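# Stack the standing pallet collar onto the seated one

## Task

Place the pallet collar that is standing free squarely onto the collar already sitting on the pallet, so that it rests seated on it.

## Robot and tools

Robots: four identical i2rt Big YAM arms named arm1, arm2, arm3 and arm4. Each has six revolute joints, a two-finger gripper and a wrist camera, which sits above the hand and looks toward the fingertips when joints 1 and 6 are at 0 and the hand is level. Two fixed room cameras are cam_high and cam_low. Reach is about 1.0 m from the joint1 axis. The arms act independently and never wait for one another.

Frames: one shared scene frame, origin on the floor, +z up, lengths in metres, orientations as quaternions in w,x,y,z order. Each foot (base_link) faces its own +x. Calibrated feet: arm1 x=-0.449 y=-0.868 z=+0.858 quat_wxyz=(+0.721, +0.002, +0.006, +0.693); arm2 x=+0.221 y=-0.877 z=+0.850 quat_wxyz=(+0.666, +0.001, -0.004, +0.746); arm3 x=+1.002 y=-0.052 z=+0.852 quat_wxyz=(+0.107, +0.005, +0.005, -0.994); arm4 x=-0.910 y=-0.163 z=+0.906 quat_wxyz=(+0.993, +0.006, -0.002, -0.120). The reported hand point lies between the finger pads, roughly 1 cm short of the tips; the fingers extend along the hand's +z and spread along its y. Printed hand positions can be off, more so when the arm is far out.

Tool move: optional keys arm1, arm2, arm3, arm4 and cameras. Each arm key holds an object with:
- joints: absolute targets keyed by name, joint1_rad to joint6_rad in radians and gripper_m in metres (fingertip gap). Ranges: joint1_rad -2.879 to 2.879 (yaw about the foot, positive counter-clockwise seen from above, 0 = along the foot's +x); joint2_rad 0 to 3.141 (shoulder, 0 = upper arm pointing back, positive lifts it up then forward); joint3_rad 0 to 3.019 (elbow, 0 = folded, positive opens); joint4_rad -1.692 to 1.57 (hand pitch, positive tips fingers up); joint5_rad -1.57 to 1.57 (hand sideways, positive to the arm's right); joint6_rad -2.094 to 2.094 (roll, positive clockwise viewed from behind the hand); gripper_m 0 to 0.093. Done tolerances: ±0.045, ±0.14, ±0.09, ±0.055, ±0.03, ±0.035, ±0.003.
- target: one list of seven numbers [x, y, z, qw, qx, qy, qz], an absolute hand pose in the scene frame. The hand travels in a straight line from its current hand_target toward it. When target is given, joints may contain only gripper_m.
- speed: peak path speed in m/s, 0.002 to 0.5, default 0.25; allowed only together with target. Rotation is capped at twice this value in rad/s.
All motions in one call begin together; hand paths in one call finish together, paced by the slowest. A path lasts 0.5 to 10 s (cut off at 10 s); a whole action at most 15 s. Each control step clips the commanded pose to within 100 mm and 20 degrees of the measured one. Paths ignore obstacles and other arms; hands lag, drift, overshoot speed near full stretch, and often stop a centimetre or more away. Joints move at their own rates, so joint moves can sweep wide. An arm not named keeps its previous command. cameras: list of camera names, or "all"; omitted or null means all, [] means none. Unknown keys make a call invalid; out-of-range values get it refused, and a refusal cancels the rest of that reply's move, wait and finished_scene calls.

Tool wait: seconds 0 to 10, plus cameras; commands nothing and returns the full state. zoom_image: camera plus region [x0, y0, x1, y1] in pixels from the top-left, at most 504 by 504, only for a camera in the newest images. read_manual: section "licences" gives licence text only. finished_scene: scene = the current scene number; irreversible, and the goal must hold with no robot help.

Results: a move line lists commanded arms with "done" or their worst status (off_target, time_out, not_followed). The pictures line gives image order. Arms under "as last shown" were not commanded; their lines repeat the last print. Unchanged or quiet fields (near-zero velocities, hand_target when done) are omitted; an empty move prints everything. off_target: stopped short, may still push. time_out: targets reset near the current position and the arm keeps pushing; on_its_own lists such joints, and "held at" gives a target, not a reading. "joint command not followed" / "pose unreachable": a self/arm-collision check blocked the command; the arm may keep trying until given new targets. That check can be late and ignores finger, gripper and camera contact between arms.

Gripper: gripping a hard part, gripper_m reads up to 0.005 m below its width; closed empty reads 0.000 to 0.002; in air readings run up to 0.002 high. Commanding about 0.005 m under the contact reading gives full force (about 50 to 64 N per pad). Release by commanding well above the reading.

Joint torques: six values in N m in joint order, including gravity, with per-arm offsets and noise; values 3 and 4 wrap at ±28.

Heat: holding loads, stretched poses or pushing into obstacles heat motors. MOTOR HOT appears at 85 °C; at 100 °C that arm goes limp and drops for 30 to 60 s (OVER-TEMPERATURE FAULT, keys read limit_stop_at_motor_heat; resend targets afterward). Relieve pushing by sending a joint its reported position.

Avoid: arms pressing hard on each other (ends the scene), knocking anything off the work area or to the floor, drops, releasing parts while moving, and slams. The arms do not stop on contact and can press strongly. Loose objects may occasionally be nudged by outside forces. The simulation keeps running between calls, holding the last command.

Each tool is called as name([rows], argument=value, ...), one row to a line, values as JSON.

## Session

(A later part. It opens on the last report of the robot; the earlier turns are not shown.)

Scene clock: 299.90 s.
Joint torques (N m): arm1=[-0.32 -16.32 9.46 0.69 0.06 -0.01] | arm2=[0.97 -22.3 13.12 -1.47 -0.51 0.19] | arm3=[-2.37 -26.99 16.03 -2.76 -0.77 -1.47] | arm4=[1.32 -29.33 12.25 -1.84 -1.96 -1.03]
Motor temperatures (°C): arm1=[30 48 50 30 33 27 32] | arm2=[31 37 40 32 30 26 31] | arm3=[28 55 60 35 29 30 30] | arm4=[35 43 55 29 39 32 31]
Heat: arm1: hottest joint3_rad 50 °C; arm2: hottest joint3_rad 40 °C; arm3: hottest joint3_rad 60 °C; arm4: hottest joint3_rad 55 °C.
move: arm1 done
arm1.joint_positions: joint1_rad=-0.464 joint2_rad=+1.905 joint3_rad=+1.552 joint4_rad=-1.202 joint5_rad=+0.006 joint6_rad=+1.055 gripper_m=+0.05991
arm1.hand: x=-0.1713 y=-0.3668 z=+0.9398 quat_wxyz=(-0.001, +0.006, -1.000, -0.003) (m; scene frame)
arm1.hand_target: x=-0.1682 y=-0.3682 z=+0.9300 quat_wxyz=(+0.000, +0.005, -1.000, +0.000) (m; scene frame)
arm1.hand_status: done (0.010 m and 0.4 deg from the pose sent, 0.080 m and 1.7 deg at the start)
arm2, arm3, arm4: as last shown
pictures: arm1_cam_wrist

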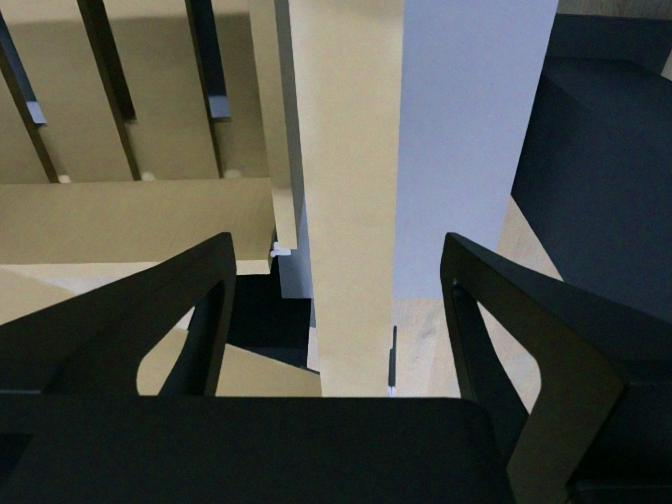

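move(arm1={"target":[-0.168,-0.372,0.896,0,-0.0044,1,0],"speed":0.1}, cameras=[])

move(arm1={"joints":{"gripper_m":0.012}}, cameras=["arm1_cam_wrist"])

Scene clock: 305.13 s.
move: arm1 done
arm1.hand_status: done (0.009 m and 0.3 deg from the pose sent, 0.044 m and 0.4 deg at the start)
pictures: none

Scene clock: 306.07 s.
Joint torques (N m): arm1=[-0.44 -17.26 9.63 0.79 -0.37 0.25] | arm2=[1.03 -23 12.92 -1.47 -0.53 0.19] | arm3=[-2.2 -27.11 15.76 -2.71 -0.8 -1.44] | arm4=[1.14 -29.33 12.57 -2.02 -1.7 -0.95]
move: arm1 off_target
arm1.joint_positions: joint1_rad=-0.465 joint2_rad=+1.943 joint3_rad=+1.492 joint4_rad=-1.123 joint5_rad=+0.029 joint6_rad=+1.028 gripper_m=+0.02006
arm1.joint_status: gripper_m off_target (ended at +0.02008, target +0.01200)
arm1.hand: x=-0.1715 y=-0.3751 z=+0.8983 quat_wxyz=(-0.006, +0.020, -1.000, +0.011) (m; scene frame)
arm2.joint_positions: joint1_rad=-0.106 joint2_rad=+1.900 joint3_rad=+1.419 joint4_rad=-1.163 joint5_rad=+0.010 joint6_rad=+1.539 gripper_m=+0.01948
arm2.hand: x=+0.2197 y=-0.3477 z=+0.8984 quat_wxyz=(-0.006, +0.020, -0.999, +0.033) (m; scene frame)
arm3.joint_positions: joint1_rad=-0.186 joint2_rad=+2.070 joint3_rad=+1.615 joint4_rad=-1.199 joint5_rad=+0.036 joint6_rad=-1.196 gripper_m=+0.02101
arm3.hand: x=+0.4169 y=-0.0627 z=+0.8644 quat_wxyz=(-0.006, -0.817, -0.575, -0.051) (m; scene frame)
arm4.joint_positions: joint1_rad=+0.384 joint2_rad=+2.094 joint3_rad=+1.504 joint4_rad=-1.105 joint5_rad=+0.063 joint6_rad=-1.082 gripper_m=+0.02229
arm4.hand: x=-0.3569 y=-0.0940 z=+0.8794 quat_wxyz=(+0.063, +0.576, -0.815, -0.003) (m; scene frame)
pictures: arm1_cam_wrist

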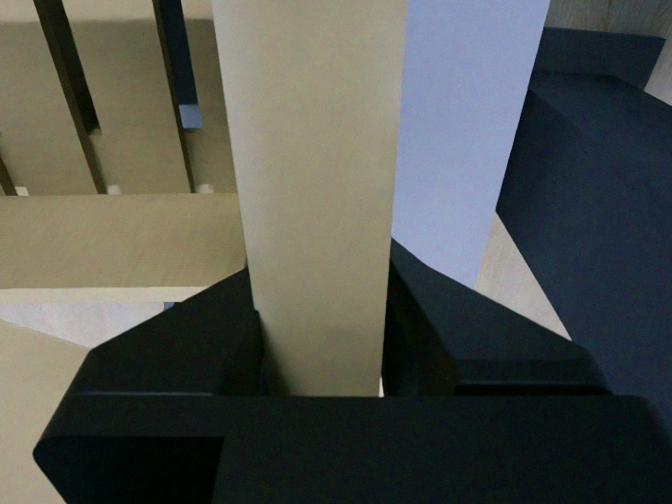

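move(arm1={"target":[-0.113,-0.287,0.945,0,0.0131,1,0],"speed":0.08}, arm2={"target":[0.277,-0.274,0.942,0,0.0131,1,0],"speed":0.08}, arm3={"target":[0.363,0.015,0.985,0,-0.6756,-0.7373,0],"speed":0.08}, arm4={"target":[-0.36,-0.006,0.985,0,-0.7373,0.6756,0],"speed":0.08})

Scene clock: 318.93 s.
Joint torques (N m): arm1=[-0.32 -21.3 19.02 0.05 -0.88 0.58] | arm2=[-0.56 -22.53 14 -0.53 -0.48 0.14] | arm3=[-0.26 -27.58 16.72 -3.06 -0.95 -2.31] | arm4=[1.55 -30.04 10.32 -2.3 -1.81 -2.05]
move: arm1 off_target; arm2 off_target; arm3 off_target; arm4 off_target
arm1.joint_positions: joint1_rad=-0.478 joint2_rad=+2.158 joint3_rad=+1.875 joint4_rad=-1.383 joint5_rad=+0.031 joint6_rad=+1.018 gripper_m=+0.01879
arm1.hand: x=-0.1323 y=-0.3215 z=+0.9077 quat_wxyz=(+0.017, +0.019, -0.998, +0.051) (m; scene frame)
arm1.hand_target: x=-0.1151 y=-0.2908 z=+0.9467 quat_wxyz=(+0.000, -0.011, -1.000, -0.002) (m; scene frame)
arm1.hand_status: off_target (0.054 m and 7.2 deg from the pose sent, 0.116 m and 4.1 deg at the start)
arm2.joint_positions: joint1_rad=-0.194 joint2_rad=+2.013 joint3_rad=+1.636 joint4_rad=-1.275 joint5_rad=+0.010 joint6_rad=+1.471 gripper_m=+0.01947
arm2.hand: x=+0.2704 y=-0.2986 z=+0.9118 quat_wxyz=(-0.003, +0.009, -0.999, +0.037) (m; scene frame)
arm2.hand_target: x=+0.2770 y=-0.2778 z=+0.9426 quat_wxyz=(+0.000, -0.013, -1.000, +0.003) (m; scene frame)
arm2.hand_status: off_target (0.039 m and 5.0 deg from the pose sent, 0.103 m and 5.4 deg at the start)
arm3.joint_positions: joint1_rad=-0.298 joint2_rad=+2.104 joint3_rad=+1.687 joint4_rad=-1.232 joint5_rad=+0.032 joint6_rad=-1.516 gripper_m=+0.02156
arm3.hand: x=+0.4020 y=+0.0035 z=+0.8695 quat_wxyz=(-0.016, -0.753, -0.656, -0.045) (m; scene frame)
arm3.hand_target: x=+0.3776 y=+0.0126 z=+0.9613 quat_wxyz=(+0.016, -0.683, -0.731, -0.001) (m; scene frame)
arm3.hand_status: off_target (0.122 m and 14.0 deg from the pose sent, 0.153 m and 25.5 deg at the start; pose on its path clipped on 80 of 87 steps)
arm4.joint_positions: joint1_rad=+0.507 joint2_rad=+2.087 joint3_rad=+1.464 joint4_rad=-1.050 joint5_rad=+0.074 joint6_rad=-1.161 gripper_m=+0.02160
arm4.hand: x=-0.3728 y=-0.0291 z=+0.8708 quat_wxyz=(+0.055, +0.655, -0.753, +0.009) (m; scene frame)
arm4.hand_target: x=-0.3642 y=-0.0110 z=+0.9604 quat_wxyz=(+0.000, +0.733, -0.681, +0.010) (m; scene frame)
arm4.hand_status: off_target (0.117 m and 14.4 deg from the pose sent, 0.138 m and 25.5 deg at the start; pose on its path clipped on 82 of 87 steps)
pictures: arm1_cam_wrist, arm2_cam_wrist, arm3_cam_wrist, arm4_cam_wrist, cam_high, cam_low

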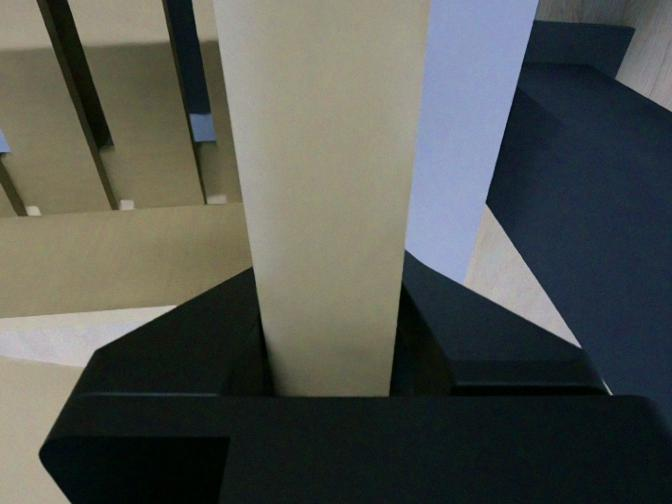

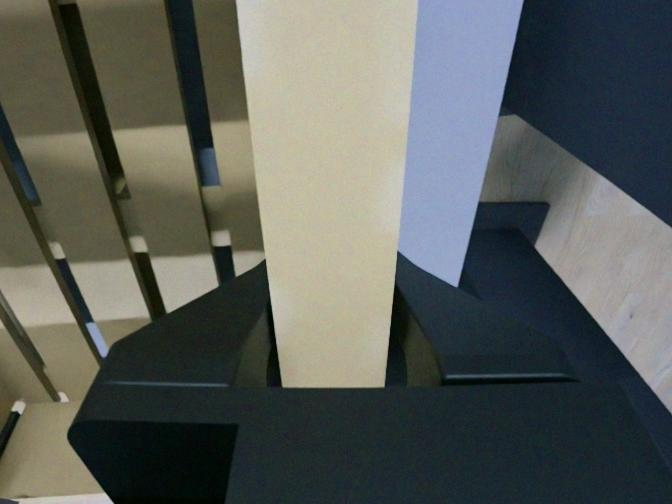

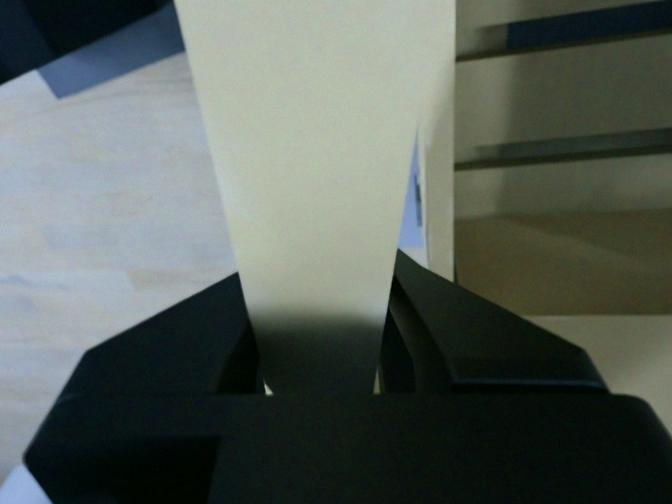

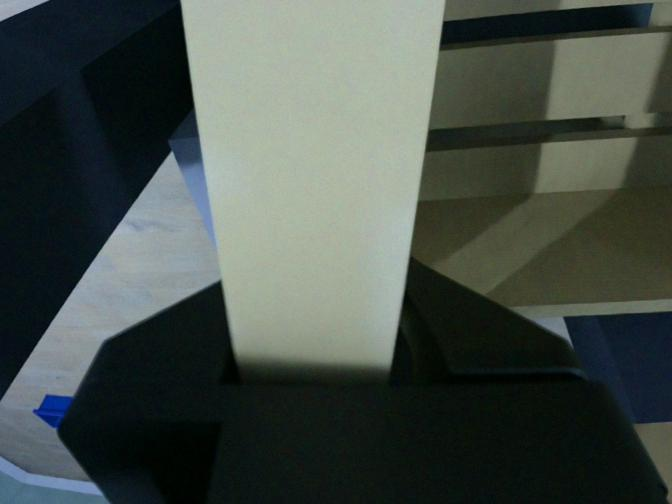

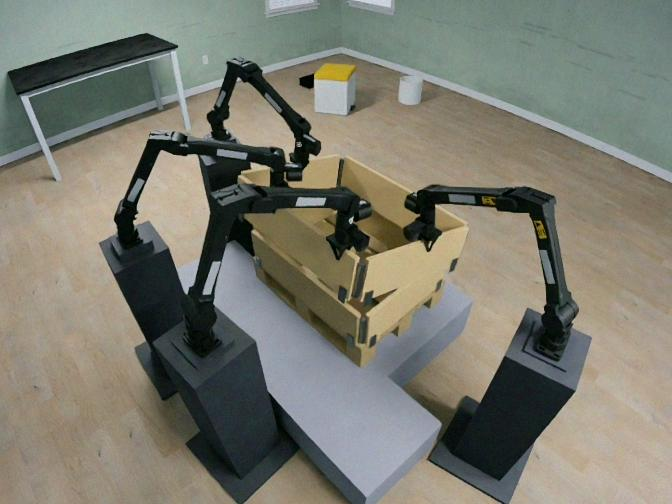

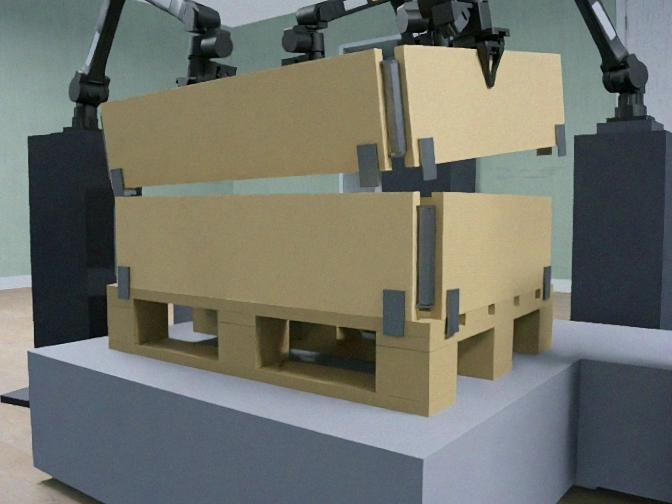

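move(arm1={"target":[-0.103,-0.285,0.945,0,0.026,0.9997,0],"speed":0.08}, arm2={"target":[0.283,-0.272,0.942,0,0.018,0.9998,0],"speed":0.08}, arm3={"target":[0.340,0.02,0.985,0,-0.6225,-0.7826,0],"speed":0.08}, arm4={"target":[-0.400,0.0,0.985,0,-0.7826,0.6225,0],"speed":0.08})

Scene clock: 330.63 s.
Joint torques (N m): arm1=[-1.03 -21.83 19.96 0.29 -0.65 0.7] | arm2=[-1.08 -22.24 14.2 -0.31 -0.38 0.15] | arm3=[-0.03 -26.52 18.04 -1.87 -0.51 -3.05] | arm4=[2.96 -31.21 6.06 -3.22 -1.87 -2.57]
move: arm1 off_target; arm2 off_target; arm3 off_target; arm4 off_target
arm1.joint_positions: joint1_rad=-0.480 joint2_rad=+2.179 joint3_rad=+1.892 joint4_rad=-1.402 joint5_rad=+0.025 joint6_rad=+1.022 gripper_m=+0.01873
arm1.hand: x=-0.1320 y=-0.3223 z=+0.9013 quat_wxyz=(+0.025, +0.016, -0.998, +0.060) (m; scene frame)
arm1.hand_target: x=-0.1058 y=-0.2909 z=+0.9472 quat_wxyz=(+0.000, -0.025, -1.000, -0.002) (m; scene frame)
arm1.hand_status: off_target (0.064 m and 8.9 deg from the pose sent, 0.060 m and 8.1 deg at the start)
arm2.joint_positions: joint1_rad=-0.196 joint2_rad=+2.016 joint3_rad=+1.644 joint4_rad=-1.283 joint5_rad=+0.006 joint6_rad=+1.470 gripper_m=+0.01946
arm2.hand: x=+0.2708 y=-0.2979 z=+0.9132 quat_wxyz=(-0.001, +0.009, -0.999, +0.038) (m; scene frame)
arm2.hand_target: x=+0.2829 y=-0.2756 z=+0.9426 quat_wxyz=(+0.000, -0.018, -1.000, +0.002) (m; scene frame)
arm2.hand_status: off_target (0.041 m and 5.4 deg from the pose sent, 0.042 m and 5.3 deg at the start)
arm3.joint_positions: joint1_rad=-0.300 joint2_rad=+2.131 joint3_rad=+1.738 joint4_rad=-1.282 joint5_rad=+0.030 joint6_rad=-1.567 gripper_m=+0.02232
arm3.hand: x=+0.3969 y=+0.0053 z=+0.8718 quat_wxyz=(-0.027, -0.736, -0.674, -0.053) (m; scene frame)
arm3.hand_target: x=+0.3615 y=+0.0160 z=+0.9606 quat_wxyz=(+0.021, -0.636, -0.772, -0.005) (m; scene frame)
arm3.hand_status: off_target (0.128 m and 19.3 deg from the pose sent, 0.132 m and 21.5 deg at the start; pose on its path clipped on 50 of 54 steps)
arm4.joint_positions: joint1_rad=+0.511 joint2_rad=+2.071 joint3_rad=+1.389 joint4_rad=-0.936 joint5_rad=+0.077 joint6_rad=-1.216 gripper_m=+0.02081
arm4.hand: x=-0.3782 y=-0.0290 z=+0.8555 quat_wxyz=(+0.032, +0.677, -0.735, +0.021) (m; scene frame)
arm4.hand_target: x=-0.3923 y=-0.0090 z=+0.9389 quat_wxyz=(-0.001, +0.775, -0.632, +0.012) (m; scene frame)
arm4.hand_status: off_target (0.134 m and 18.3 deg from the pose sent, 0.121 m and 21.9 deg at the start; pose on its path clipped on 47 of 54 steps)
pictures: arm1_cam_wrist, arm2_cam_wrist, arm3_cam_wrist, arm4_cam_wrist, cam_high, cam_low

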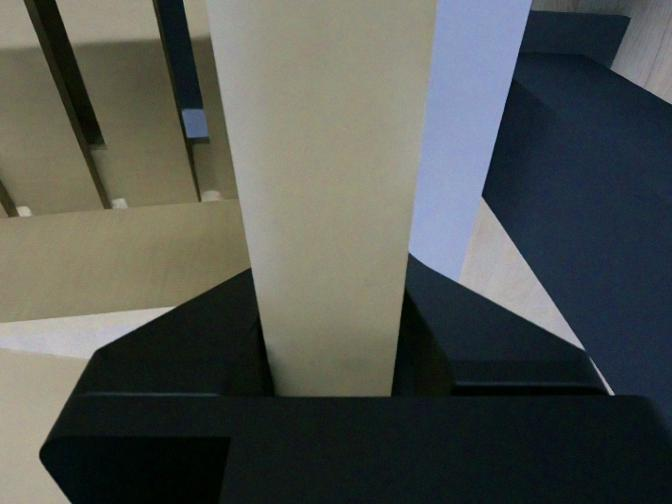

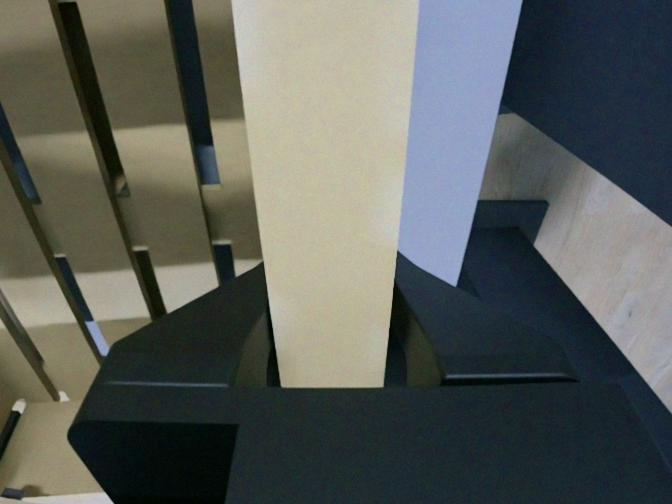

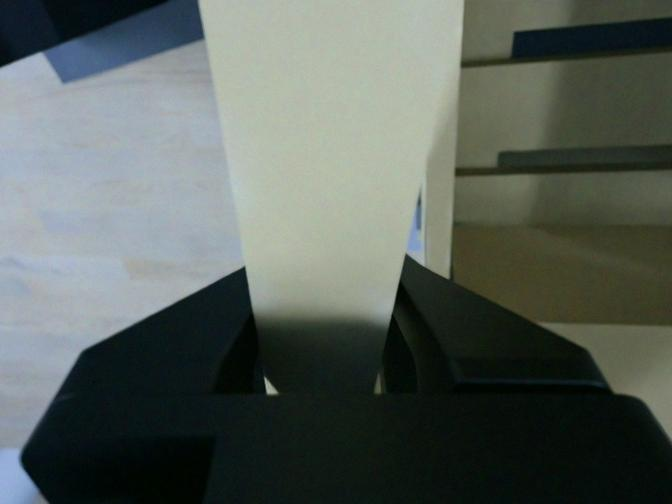

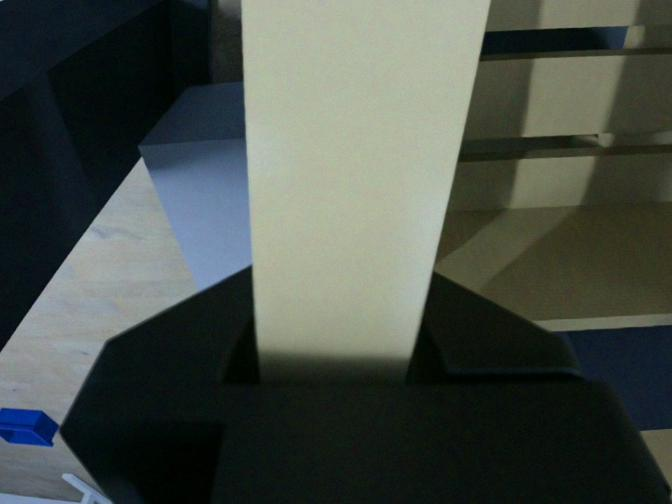

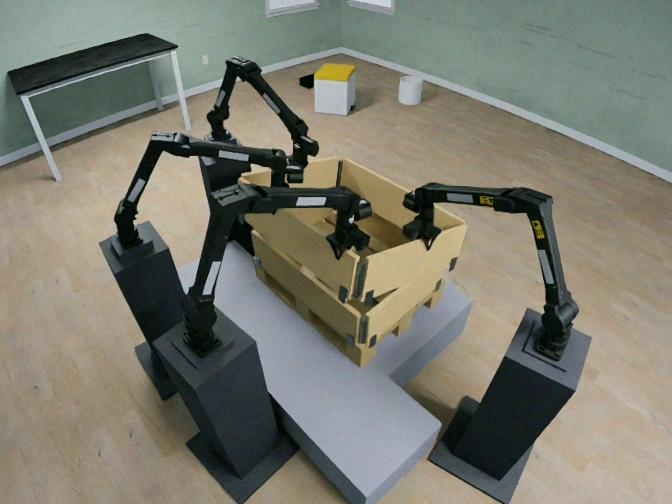

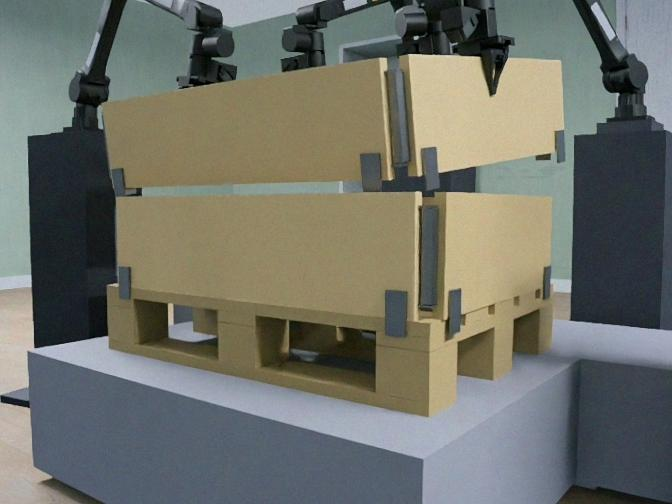

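move(arm3={"joints":{"joint2_rad":2.00}}, arm4={"joints":{"joint2_rad":1.93}}, cameras=["cam_low","cam_high"])

Scene clock: 340.60 s.
Joint torques (N m): arm1=[-1.08 -21.77 19.95 0.28 -0.66 0.71] | arm2=[-1.26 -22.24 14.23 -0.31 -0.38 0.15] | arm3=[-0.03 -31.5 17.95 -1.91 -0.51 -3.05] | arm4=[2.9 -29.22 6.11 -3.17 -1.86 -2.57]
Motor temperatures (°C): arm1=[30 47 58 30 33 28 33] | arm2=[31 39 40 31 30 26 31] | arm3=[28 52 67 35 30 38 30] | arm4=[34 43 50 29 41 40 32]
Heat: arm1: hottest joint3_rad 58 °C; arm2: hottest joint3_rad 40 °C; arm3: hottest joint3_rad 67 °C; arm4: hottest joint3_rad 50 °C.
move: arm3 done; arm4 time_out
arm1, arm2: as last shown
arm3.joint_positions: joint1_rad=-0.300 joint2_rad=+2.130 joint3_rad=+1.740 joint4_rad=-1.284 joint5_rad=+0.030 joint6_rad=-1.567 gripper_m=+0.02238
arm3.joint_status: all done
arm3.hand: x=+0.3968 y=+0.0053 z=+0.8724 quat_wxyz=(-0.027, -0.736, -0.674, -0.053) (m; scene frame)
arm4.joint_positions: joint1_rad=+0.511 joint2_rad=+2.071 joint3_rad=+1.389 joint4_rad=-0.936 joint5_rad=+0.077 joint6_rad=-1.217 gripper_m=+0.02081
arm4.joint_status: joint2_rad time_out (moved +0.000 of -0.141)
arm4.on_its_own: joint2_rad reads +2.071 and still pushes toward +1.930 since a time_out; joint4_rad reads -0.936 and still pushes toward -1.037 since a time_out; joint5_rad reads +0.077 and still pushes toward +0.029 since a time_out; joint6_rad reads -1.217 and still pushes toward -1.473 since a time_out
arm4.hand: x=-0.3784 y=-0.0291 z=+0.8554 quat_wxyz=(+0.033, +0.677, -0.735, +0.021) (m; scene frame)
pictures: cam_high, cam_low

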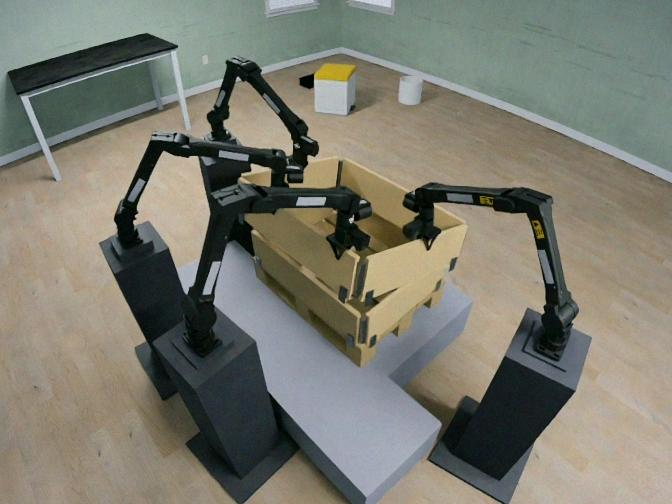

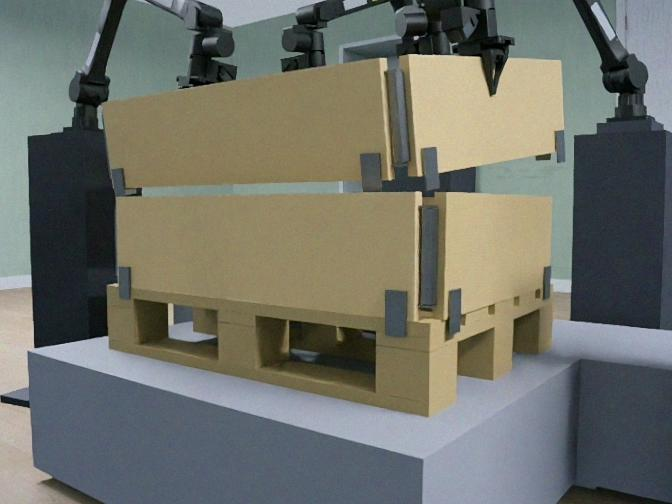

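move(arm3={"joints":{"joint2_rad":1.88}}, arm4={"joints":{"joint2_rad":1.82}}, cameras=["cam_low","cam_high"])

Scene clock: 346.20 s.
Joint torques (N m): arm1=[1.26 -22.42 15.36 -0.21 -0.57 0.74] | arm2=[1.26 -21.19 12.48 -0.14 -0.6 0.41] | arm3=[0.38 -36.13 15.84 -2.44 -0.21 -1.51] | arm4=[1.14 -28.16 11.34 -2.36 0.03 -1.42]
move: arm3 time_out; arm4 time_out
arm1.joint_positions: joint1_rad=-0.509 joint2_rad=+2.183 joint3_rad=+1.946 joint4_rad=-1.386 joint5_rad=+0.021 joint6_rad=+1.017 gripper_m=+0.01872
arm1.hand: x=-0.1054 y=-0.3120 z=+0.9169 quat_wxyz=(+0.010, +0.004, -0.999, +0.030) (m; scene frame)
arm2.joint_positions: joint1_rad=-0.228 joint2_rad=+2.003 joint3_rad=+1.666 joint4_rad=-1.284 joint5_rad=+0.013 joint6_rad=+1.442 gripper_m=+0.01946
arm2.hand: x=+0.2916 y=-0.2910 z=+0.9282 quat_wxyz=(-0.005, +0.007, -1.000, +0.022) (m; scene frame)
arm3.joint_positions: joint1_rad=-0.307 joint2_rad=+2.067 joint3_rad=+1.772 joint4_rad=-1.261 joint5_rad=+0.021 joint6_rad=-1.723 gripper_m=+0.02028
arm3.joint_status: joint2_rad time_out (moved -0.064 of -0.250)
arm3.on_its_own: joint2_rad reads +2.067 and still pushes toward +1.880 since a time_out; joint3_rad reads +1.772 and still pushes toward +1.866 since a time_out; joint4_rad reads -1.261 and still pushes toward -1.340 since a time_out; joint6_rad reads -1.723 and still pushes toward -1.866 since a time_out
arm3.hand: x=+0.3740 y=+0.0094 z=+0.9213 quat_wxyz=(+0.013, -0.686, -0.728, -0.011) (m; scene frame)
arm4.joint_positions: joint1_rad=+0.530 joint2_rad=+1.960 joint3_rad=+1.332 joint4_rad=-0.959 joint5_rad=+0.017 joint6_rad=-1.337 gripper_m=+0.01969
arm4.joint_status: joint2_rad time_out (moved -0.111 of -0.251)
arm4.on_its_own: joint2_rad reads +1.960 and still pushes toward +1.820 since a time_out; joint4_rad reads -0.959 and still pushes toward -1.037 since a time_out; joint6_rad reads -1.337 and still pushes toward -1.473 since a time_out
arm4.hand: x=-0.3977 y=-0.0136 z=+0.8962 quat_wxyz=(+0.005, +0.727, -0.687, +0.001) (m; scene frame)
pictures: cam_high, cam_low

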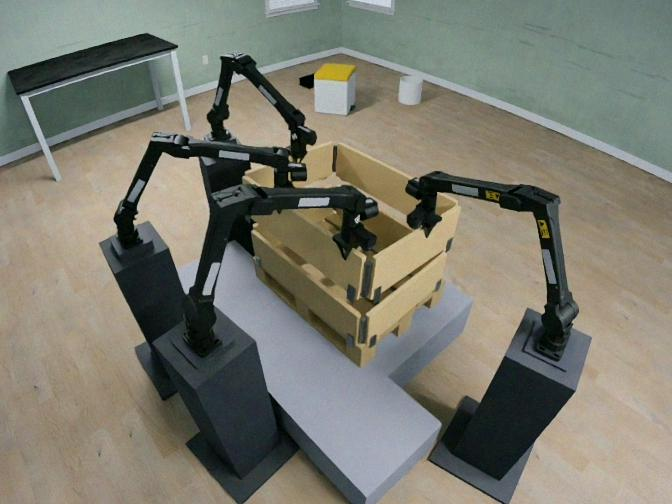

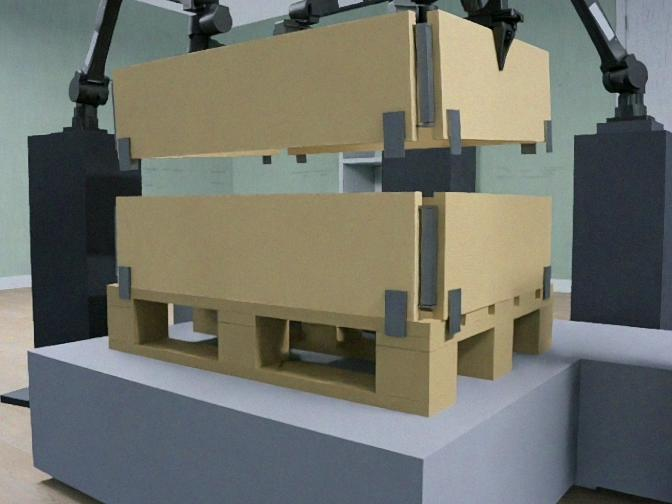

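wait(seconds=0)

zoom_image(camera="cam_low", region=[90, 0, 590, 350])

zoom_image(camera="cam_high", region=[220, 120, 500, 380])

Scene clock: 349.23 s.
Joint torques (N m): arm1=[1.2 -22.42 15.38 -0.21 -0.56 0.74] | arm2=[1.26 -21.25 12.49 -0.14 -0.6 0.41] | arm3=[0.44 -36.19 15.86 -2.48 -0.21 -1.5] | arm4=[1.2 -28.22 11.37 -2.35 0.02 -1.42]
arm1.joint_positions: joint1_rad=-0.509 joint2_rad=+2.183 joint3_rad=+1.946 joint4_rad=-1.386 joint5_rad=+0.021 joint6_rad=+1.017 gripper_m=+0.01872
arm1.hand: x=-0.1054 y=-0.3120 z=+0.9169 quat_wxyz=(+0.010, +0.004, -0.999, +0.030) (m; scene frame)
arm2.joint_positions: joint1_rad=-0.228 joint2_rad=+2.003 joint3_rad=+1.666 joint4_rad=-1.284 joint5_rad=+0.013 joint6_rad=+1.442 gripper_m=+0.01946
arm2.hand: x=+0.2916 y=-0.2910 z=+0.9282 quat_wxyz=(-0.005, +0.007, -1.000, +0.022) (m; scene frame)
arm3.joint_positions: joint1_rad=-0.307 joint2_rad=+2.067 joint3_rad=+1.772 joint4_rad=-1.261 joint5_rad=+0.021 joint6_rad=-1.723 gripper_m=+0.02028
arm3.joint_status: joint2_rad time_out (moved -0.064 of -0.250)
arm3.on_its_own: joint2_rad reads +2.067 and still pushes toward +1.880 since a time_out; joint3_rad reads +1.772 and still pushes toward +1.866 since a time_out; joint4_rad reads -1.261 and still pushes toward -1.340 since a time_out; joint6_rad reads -1.723 and still pushes toward -1.866 since a time_out
arm3.hand: x=+0.3740 y=+0.0094 z=+0.9213 quat_wxyz=(+0.013, -0.686, -0.728, -0.011) (m; scene frame)
arm4.joint_positions: joint1_rad=+0.530 joint2_rad=+1.960 joint3_rad=+1.332 joint4_rad=-0.959 joint5_rad=+0.017 joint6_rad=-1.337 gripper_m=+0.01969
arm4.joint_status: joint2_rad time_out (moved -0.111 of -0.251)
arm4.on_its_own: joint2_rad reads +1.960 and still pushes toward +1.820 since a time_out; joint4_rad reads -0.959 and still pushes toward -1.037 since a time_out; joint6_rad reads -1.337 and still pushes toward -1.473 since a time_out
arm4.hand: x=-0.3977 y=-0.0136 z=+0.8962 quat_wxyz=(+0.005, +0.727, -0.687, +0.001) (m; scene frame)
pictures: arm1_cam_wrist, arm2_cam_wrist, arm3_cam_wrist, arm4_cam_wrist, cam_high, cam_low

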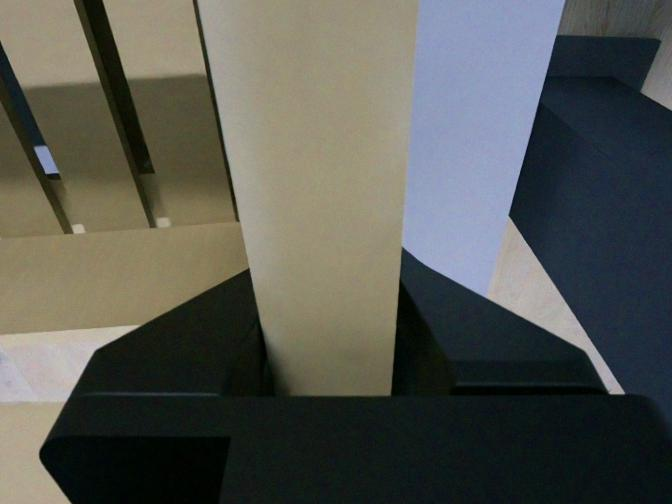

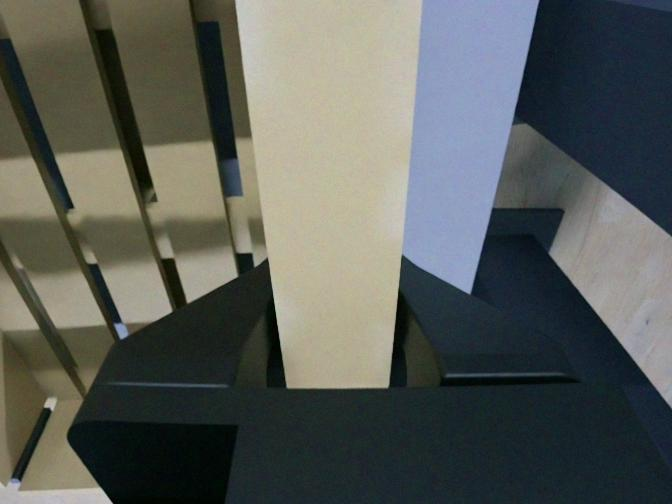

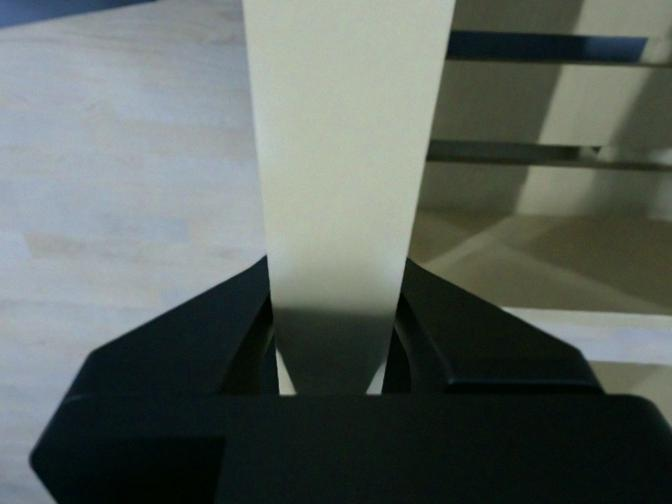

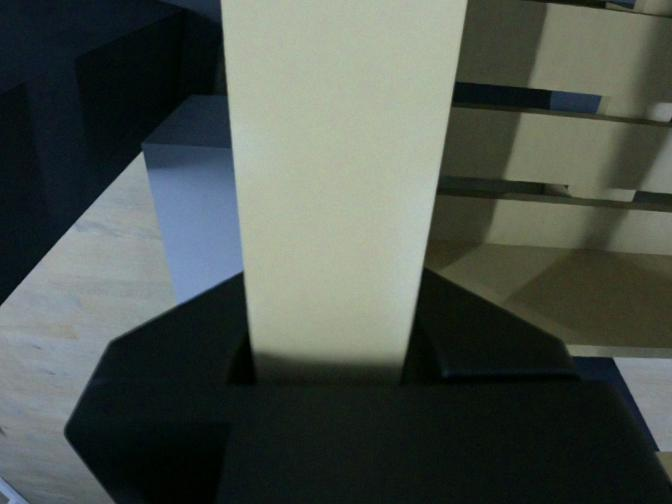

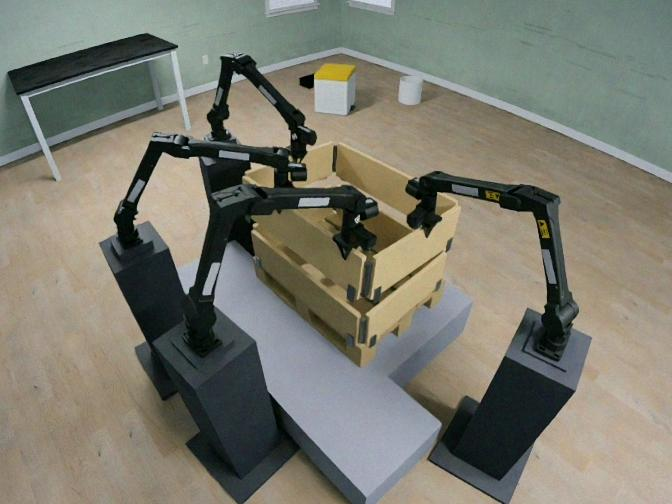

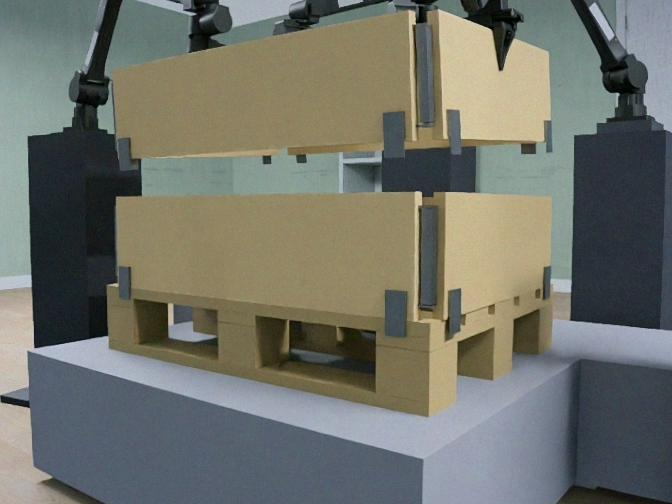

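Scaled by 1.008 from the camera's 672x504 image, which has a finer 960x720 frame.

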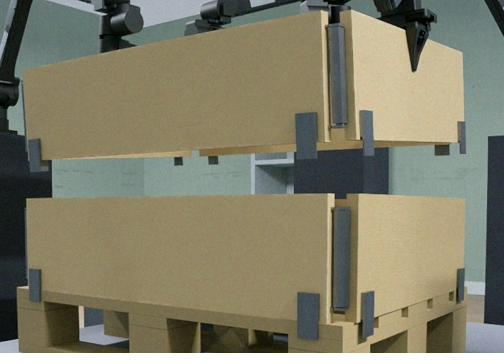

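Scaled by 1.800 from the camera's 672x504 image, which has a finer 960x720 frame.

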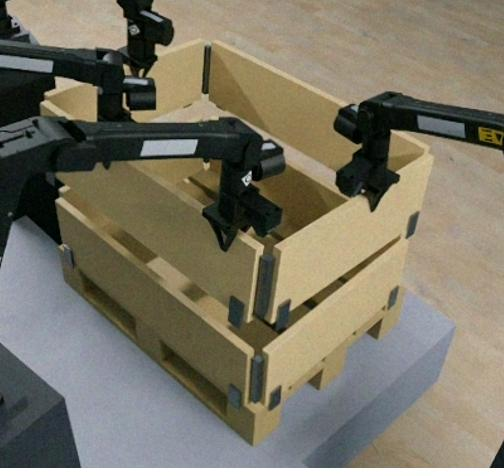

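move(cameras=[])

Scene clock: 356.03 s.
Joint torques (N m): arm1=[1.26 -22.36 15.38 -0.21 -0.57 0.74] | arm2=[1.2 -21.19 12.49 -0.13 -0.6 0.41] | arm3=[0.44 -36.13 15.83 -2.48 -0.21 -1.51] | arm4=[1.32 -28.16 11.36 -2.36 0.02 -1.42]
Motor temperatures (°C): arm1=[30 49 57 30 33 28 33] | arm2=[31 39 39 31 30 26 31] | arm3=[28 51 66 35 29 36 31] | arm4=[34 43 51 29 38 39 32]
Heat: arm1: hottest joint3_rad 57 °C; arm2: hottest joint2_rad 39 °C; arm3: hottest joint3_rad 66 °C; arm4: hottest joint3_rad 51 °C.
Joint velocities: within noise
arm1.joint_positions: joint1_rad=-0.509 joint2_rad=+2.183 joint3_rad=+1.946 joint4_rad=-1.386 joint5_rad=+0.021 joint6_rad=+1.017 gripper_m=+0.01872
arm1.joint_status: not commanded
arm1.hand: x=-0.1054 y=-0.3120 z=+0.9169 quat_wxyz=(+0.010, +0.004, -0.999, +0.030) (m; scene frame)
arm1.hand_target: x=-0.1056 y=-0.2905 z=+0.9472 quat_wxyz=(+0.000, -0.025, -1.000, -0.003) (m; scene frame)
arm1.hand_status: not commanded
arm2.joint_positions: joint1_rad=-0.228 joint2_rad=+2.003 joint3_rad=+1.666 joint4_rad=-1.284 joint5_rad=+0.013 joint6_rad=+1.442 gripper_m=+0.01946
arm2.joint_status: not commanded
arm2.hand: x=+0.2916 y=-0.2910 z=+0.9282 quat_wxyz=(-0.005, +0.007, -1.000, +0.022) (m; scene frame)
arm2.hand_target: x=+0.2831 y=-0.2753 z=+0.9426 quat_wxyz=(+0.000, -0.018, -1.000, +0.002) (m; scene frame)
arm2.hand_status: not commanded
arm3.joint_positions: joint1_rad=-0.307 joint2_rad=+2.067 joint3_rad=+1.772 joint4_rad=-1.261 joint5_rad=+0.021 joint6_rad=-1.723 gripper_m=+0.02028
arm3.joint_status: joint2_rad time_out (moved -0.064 of -0.250)
arm3.on_its_own: joint2_rad reads +2.067 and still pushes toward +1.880 since a time_out; joint3_rad reads +1.772 and still pushes toward +1.866 since a time_out; joint4_rad reads -1.261 and still pushes toward -1.340 since a time_out; joint6_rad reads -1.723 and still pushes toward -1.866 since a time_out
arm3.hand: x=+0.3740 y=+0.0094 z=+0.9213 quat_wxyz=(+0.013, -0.686, -0.728, -0.011) (m; scene frame)
arm3.hand_target: x=+0.3671 y=+0.0137 z=+1.0721 quat_wxyz=(+0.096, -0.632, -0.768, +0.046) (m; scene frame)
arm3.hand_status: not commanded
arm4.joint_positions: joint1_rad=+0.530 joint2_rad=+1.960 joint3_rad=+1.332 joint4_rad=-0.959 joint5_rad=+0.017 joint6_rad=-1.337 gripper_m=+0.01969
arm4.joint_status: joint2_rad time_out (moved -0.111 of -0.251)
arm4.on_its_own: joint2_rad reads +1.960 and still pushes toward +1.820 since a time_out; joint4_rad reads -0.959 and still pushes toward -1.037 since a time_out; joint6_rad reads -1.337 and still pushes toward -1.473 since a time_out
arm4.hand: x=-0.3977 y=-0.0136 z=+0.8962 quat_wxyz=(+0.005, +0.727, -0.687, +0.001) (m; scene frame)
arm4.hand_target: x=-0.3869 y=-0.0060 z=+0.9824 quat_wxyz=(-0.037, +0.774, -0.632, +0.030) (m; scene frame)
arm4.hand_status: not commanded
pictures: none
No camera images: "cameras" was empty.

move(arm1={"target":[-0.1056,-0.2905,0.895,0,0.0248,0.9997,0],"speed":0.06}, arm2={"target":[0.2831,-0.2753,0.89,0,0.018,0.9998,0],"speed":0.06}, arm3={"joints":{"joint2_rad":1.93,"joint4_rad":-1.29}}, arm4={"joints":{"joint2_rad":1.86,"joint4_rad":-1.0}})

zoom_image(camera="cam_low", region=[90, 0, 590, 350])

zoom_image(camera="cam_high", region=[220, 120, 500, 380])

Scene clock: 368.47 s.
Joint torques (N m): arm1=[1.14 -21.07 10.43 1.47 -0.28 0.73] | arm2=[1.49 -18.84 9.17 1.07 -0.63 0.4] | arm3=[0.73 -34.2 15.76 -1.69 -0.44 -1.41] | arm4=[0.97 -26.46 11.36 -1.5 0.62 -1.34]
move: arm1 off_target; arm2 off_target; arm3 off_target; arm4 done
arm1.joint_positions: joint1_rad=-0.509 joint2_rad=+2.205 joint3_rad=+1.930 joint4_rad=-1.321 joint5_rad=+0.014 joint6_rad=+1.017 gripper_m=+0.01872
arm1.hand: x=-0.1021 y=-0.3038 z=+0.8970 quat_wxyz=(+0.006, +0.004, -1.000, +0.017) (m; scene frame)
arm1.hand_target: x=-0.1060 y=-0.2910 z=+0.8952 quat_wxyz=(+0.001, -0.024, -1.000, +0.001) (m; scene frame)
arm1.hand_status: off_target (0.014 m and 3.8 deg from the pose sent, 0.031 m and 4.9 deg at the start)
arm2.joint_positions: joint1_rad=-0.231 joint2_rad=+2.018 joint3_rad=+1.630 joint4_rad=-1.195 joint5_rad=+0.013 joint6_rad=+1.442 gripper_m=+0.01947
arm2.hand: x=+0.2940 y=-0.2841 z=+0.9062 quat_wxyz=(-0.007, +0.006, -1.000, +0.003) (m; scene frame)
arm2.hand_target: x=+0.2829 y=-0.2765 z=+0.8904 quat_wxyz=(+0.000, -0.017, -1.000, +0.001) (m; scene frame)
arm2.hand_status: off_target (0.021 m and 2.9 deg from the pose sent, 0.042 m and 3.9 deg at the start)
arm3.joint_positions: joint1_rad=-0.311 joint2_rad=+2.091 joint3_rad=+1.772 joint4_rad=-1.235 joint5_rad=+0.029 joint6_rad=-1.732 gripper_m=+0.02020
arm3.joint_status: joint2_rad off_target (ended at +2.091, target +1.930); joint4_rad off_target (ended at -1.235, target -1.290)
arm3.on_its_own: joint2_rad reads +2.091 and still pushes toward +1.930 since a time_out; joint3_rad reads +1.772 and still pushes toward +1.866 since a time_out; joint4_rad reads -1.235 and still pushes toward -1.290 since a time_out; joint6_rad reads -1.732 and still pushes toward -1.866 since a time_out
arm3.hand: x=+0.3696 y=+0.0140 z=+0.9067 quat_wxyz=(+0.016, -0.684, -0.729, -0.013) (m; scene frame)
arm4.joint_positions: joint1_rad=+0.531 joint2_rad=+1.978 joint3_rad=+1.331 joint4_rad=-0.946 joint5_rad=-0.001 joint6_rad=-1.346 gripper_m=+0.01969
arm4.joint_status: all done
arm4.on_its_own: joint6_rad reads -1.346 and still pushes toward -1.473 since a time_out
arm4.hand: x=-0.3988 y=-0.0097 z=+0.8867 quat_wxyz=(+0.002, +0.730, -0.683, -0.008) (m; scene frame)
pictures: arm1_cam_wrist, arm2_cam_wrist, arm3_cam_wrist, arm4_cam_wrist, cam_high, cam_low

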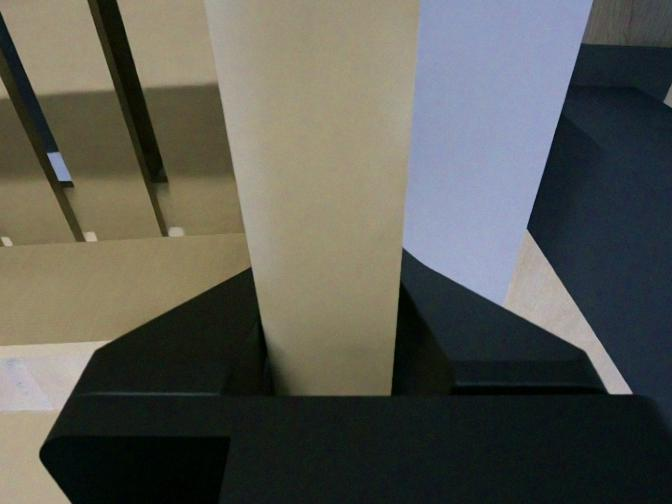

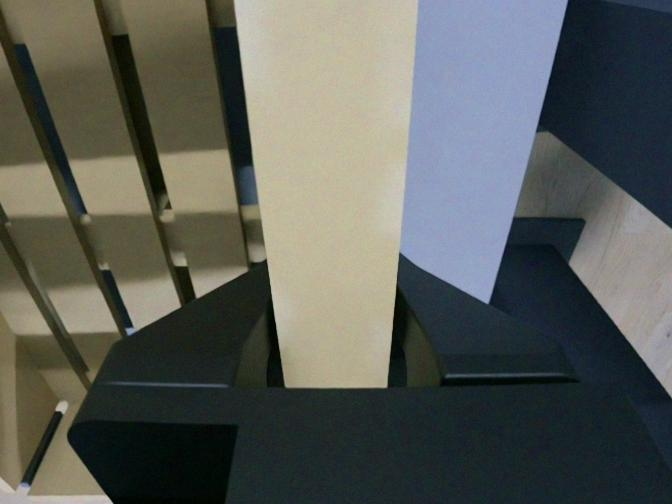

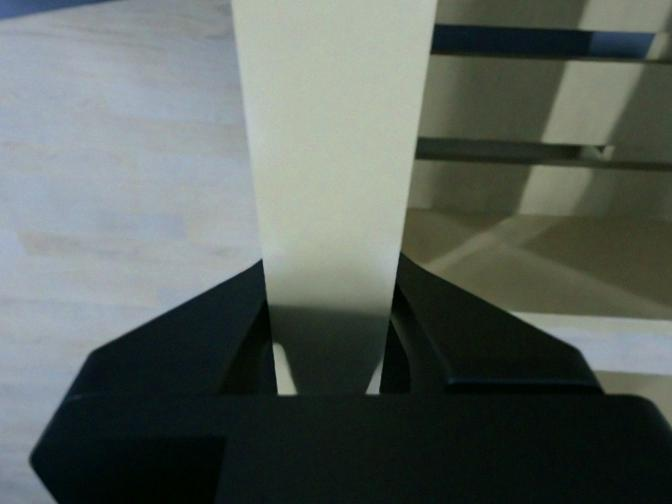

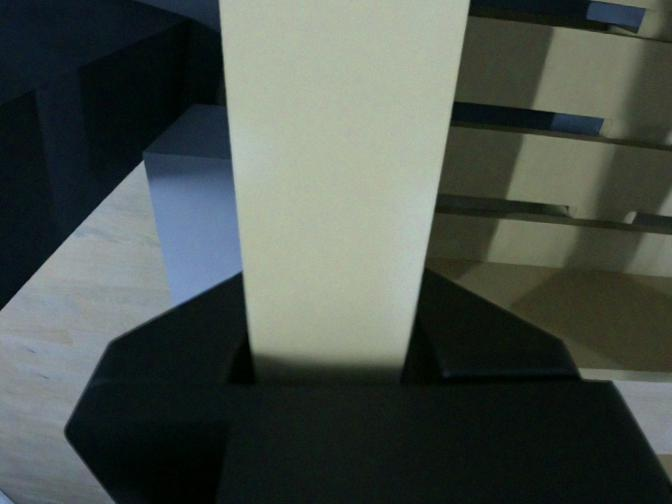

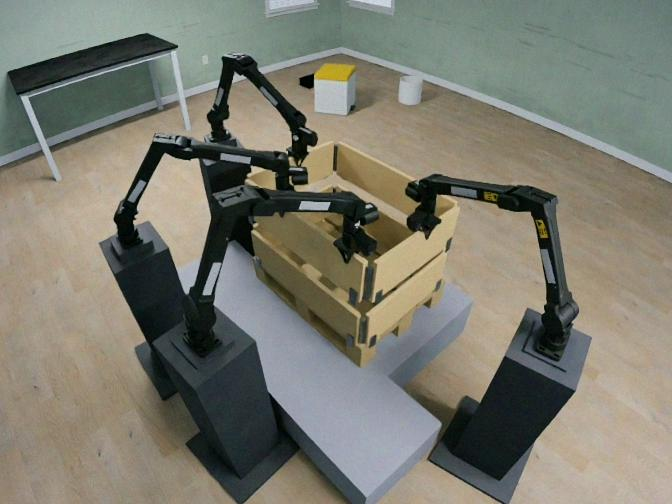

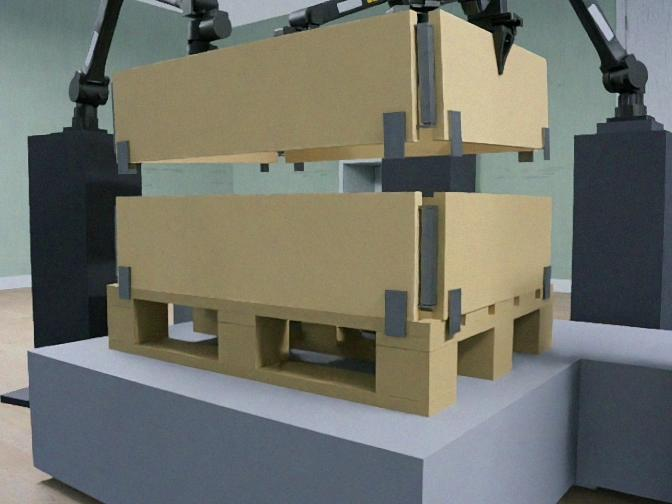

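Scaled by 1.008 from the camera's 672x504 image, which has a finer 960x720 frame.

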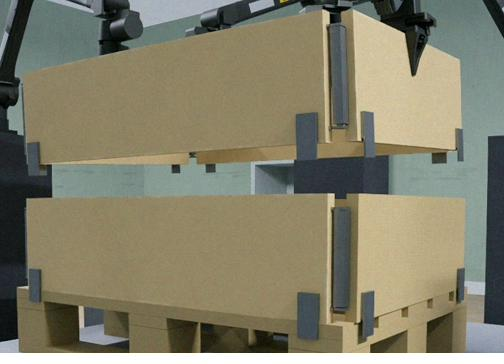

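Scaled by 1.800 from the camera's 672x504 image, which has a finer 960x720 frame.

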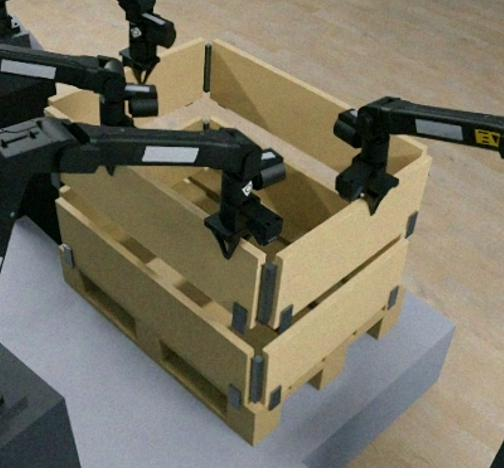

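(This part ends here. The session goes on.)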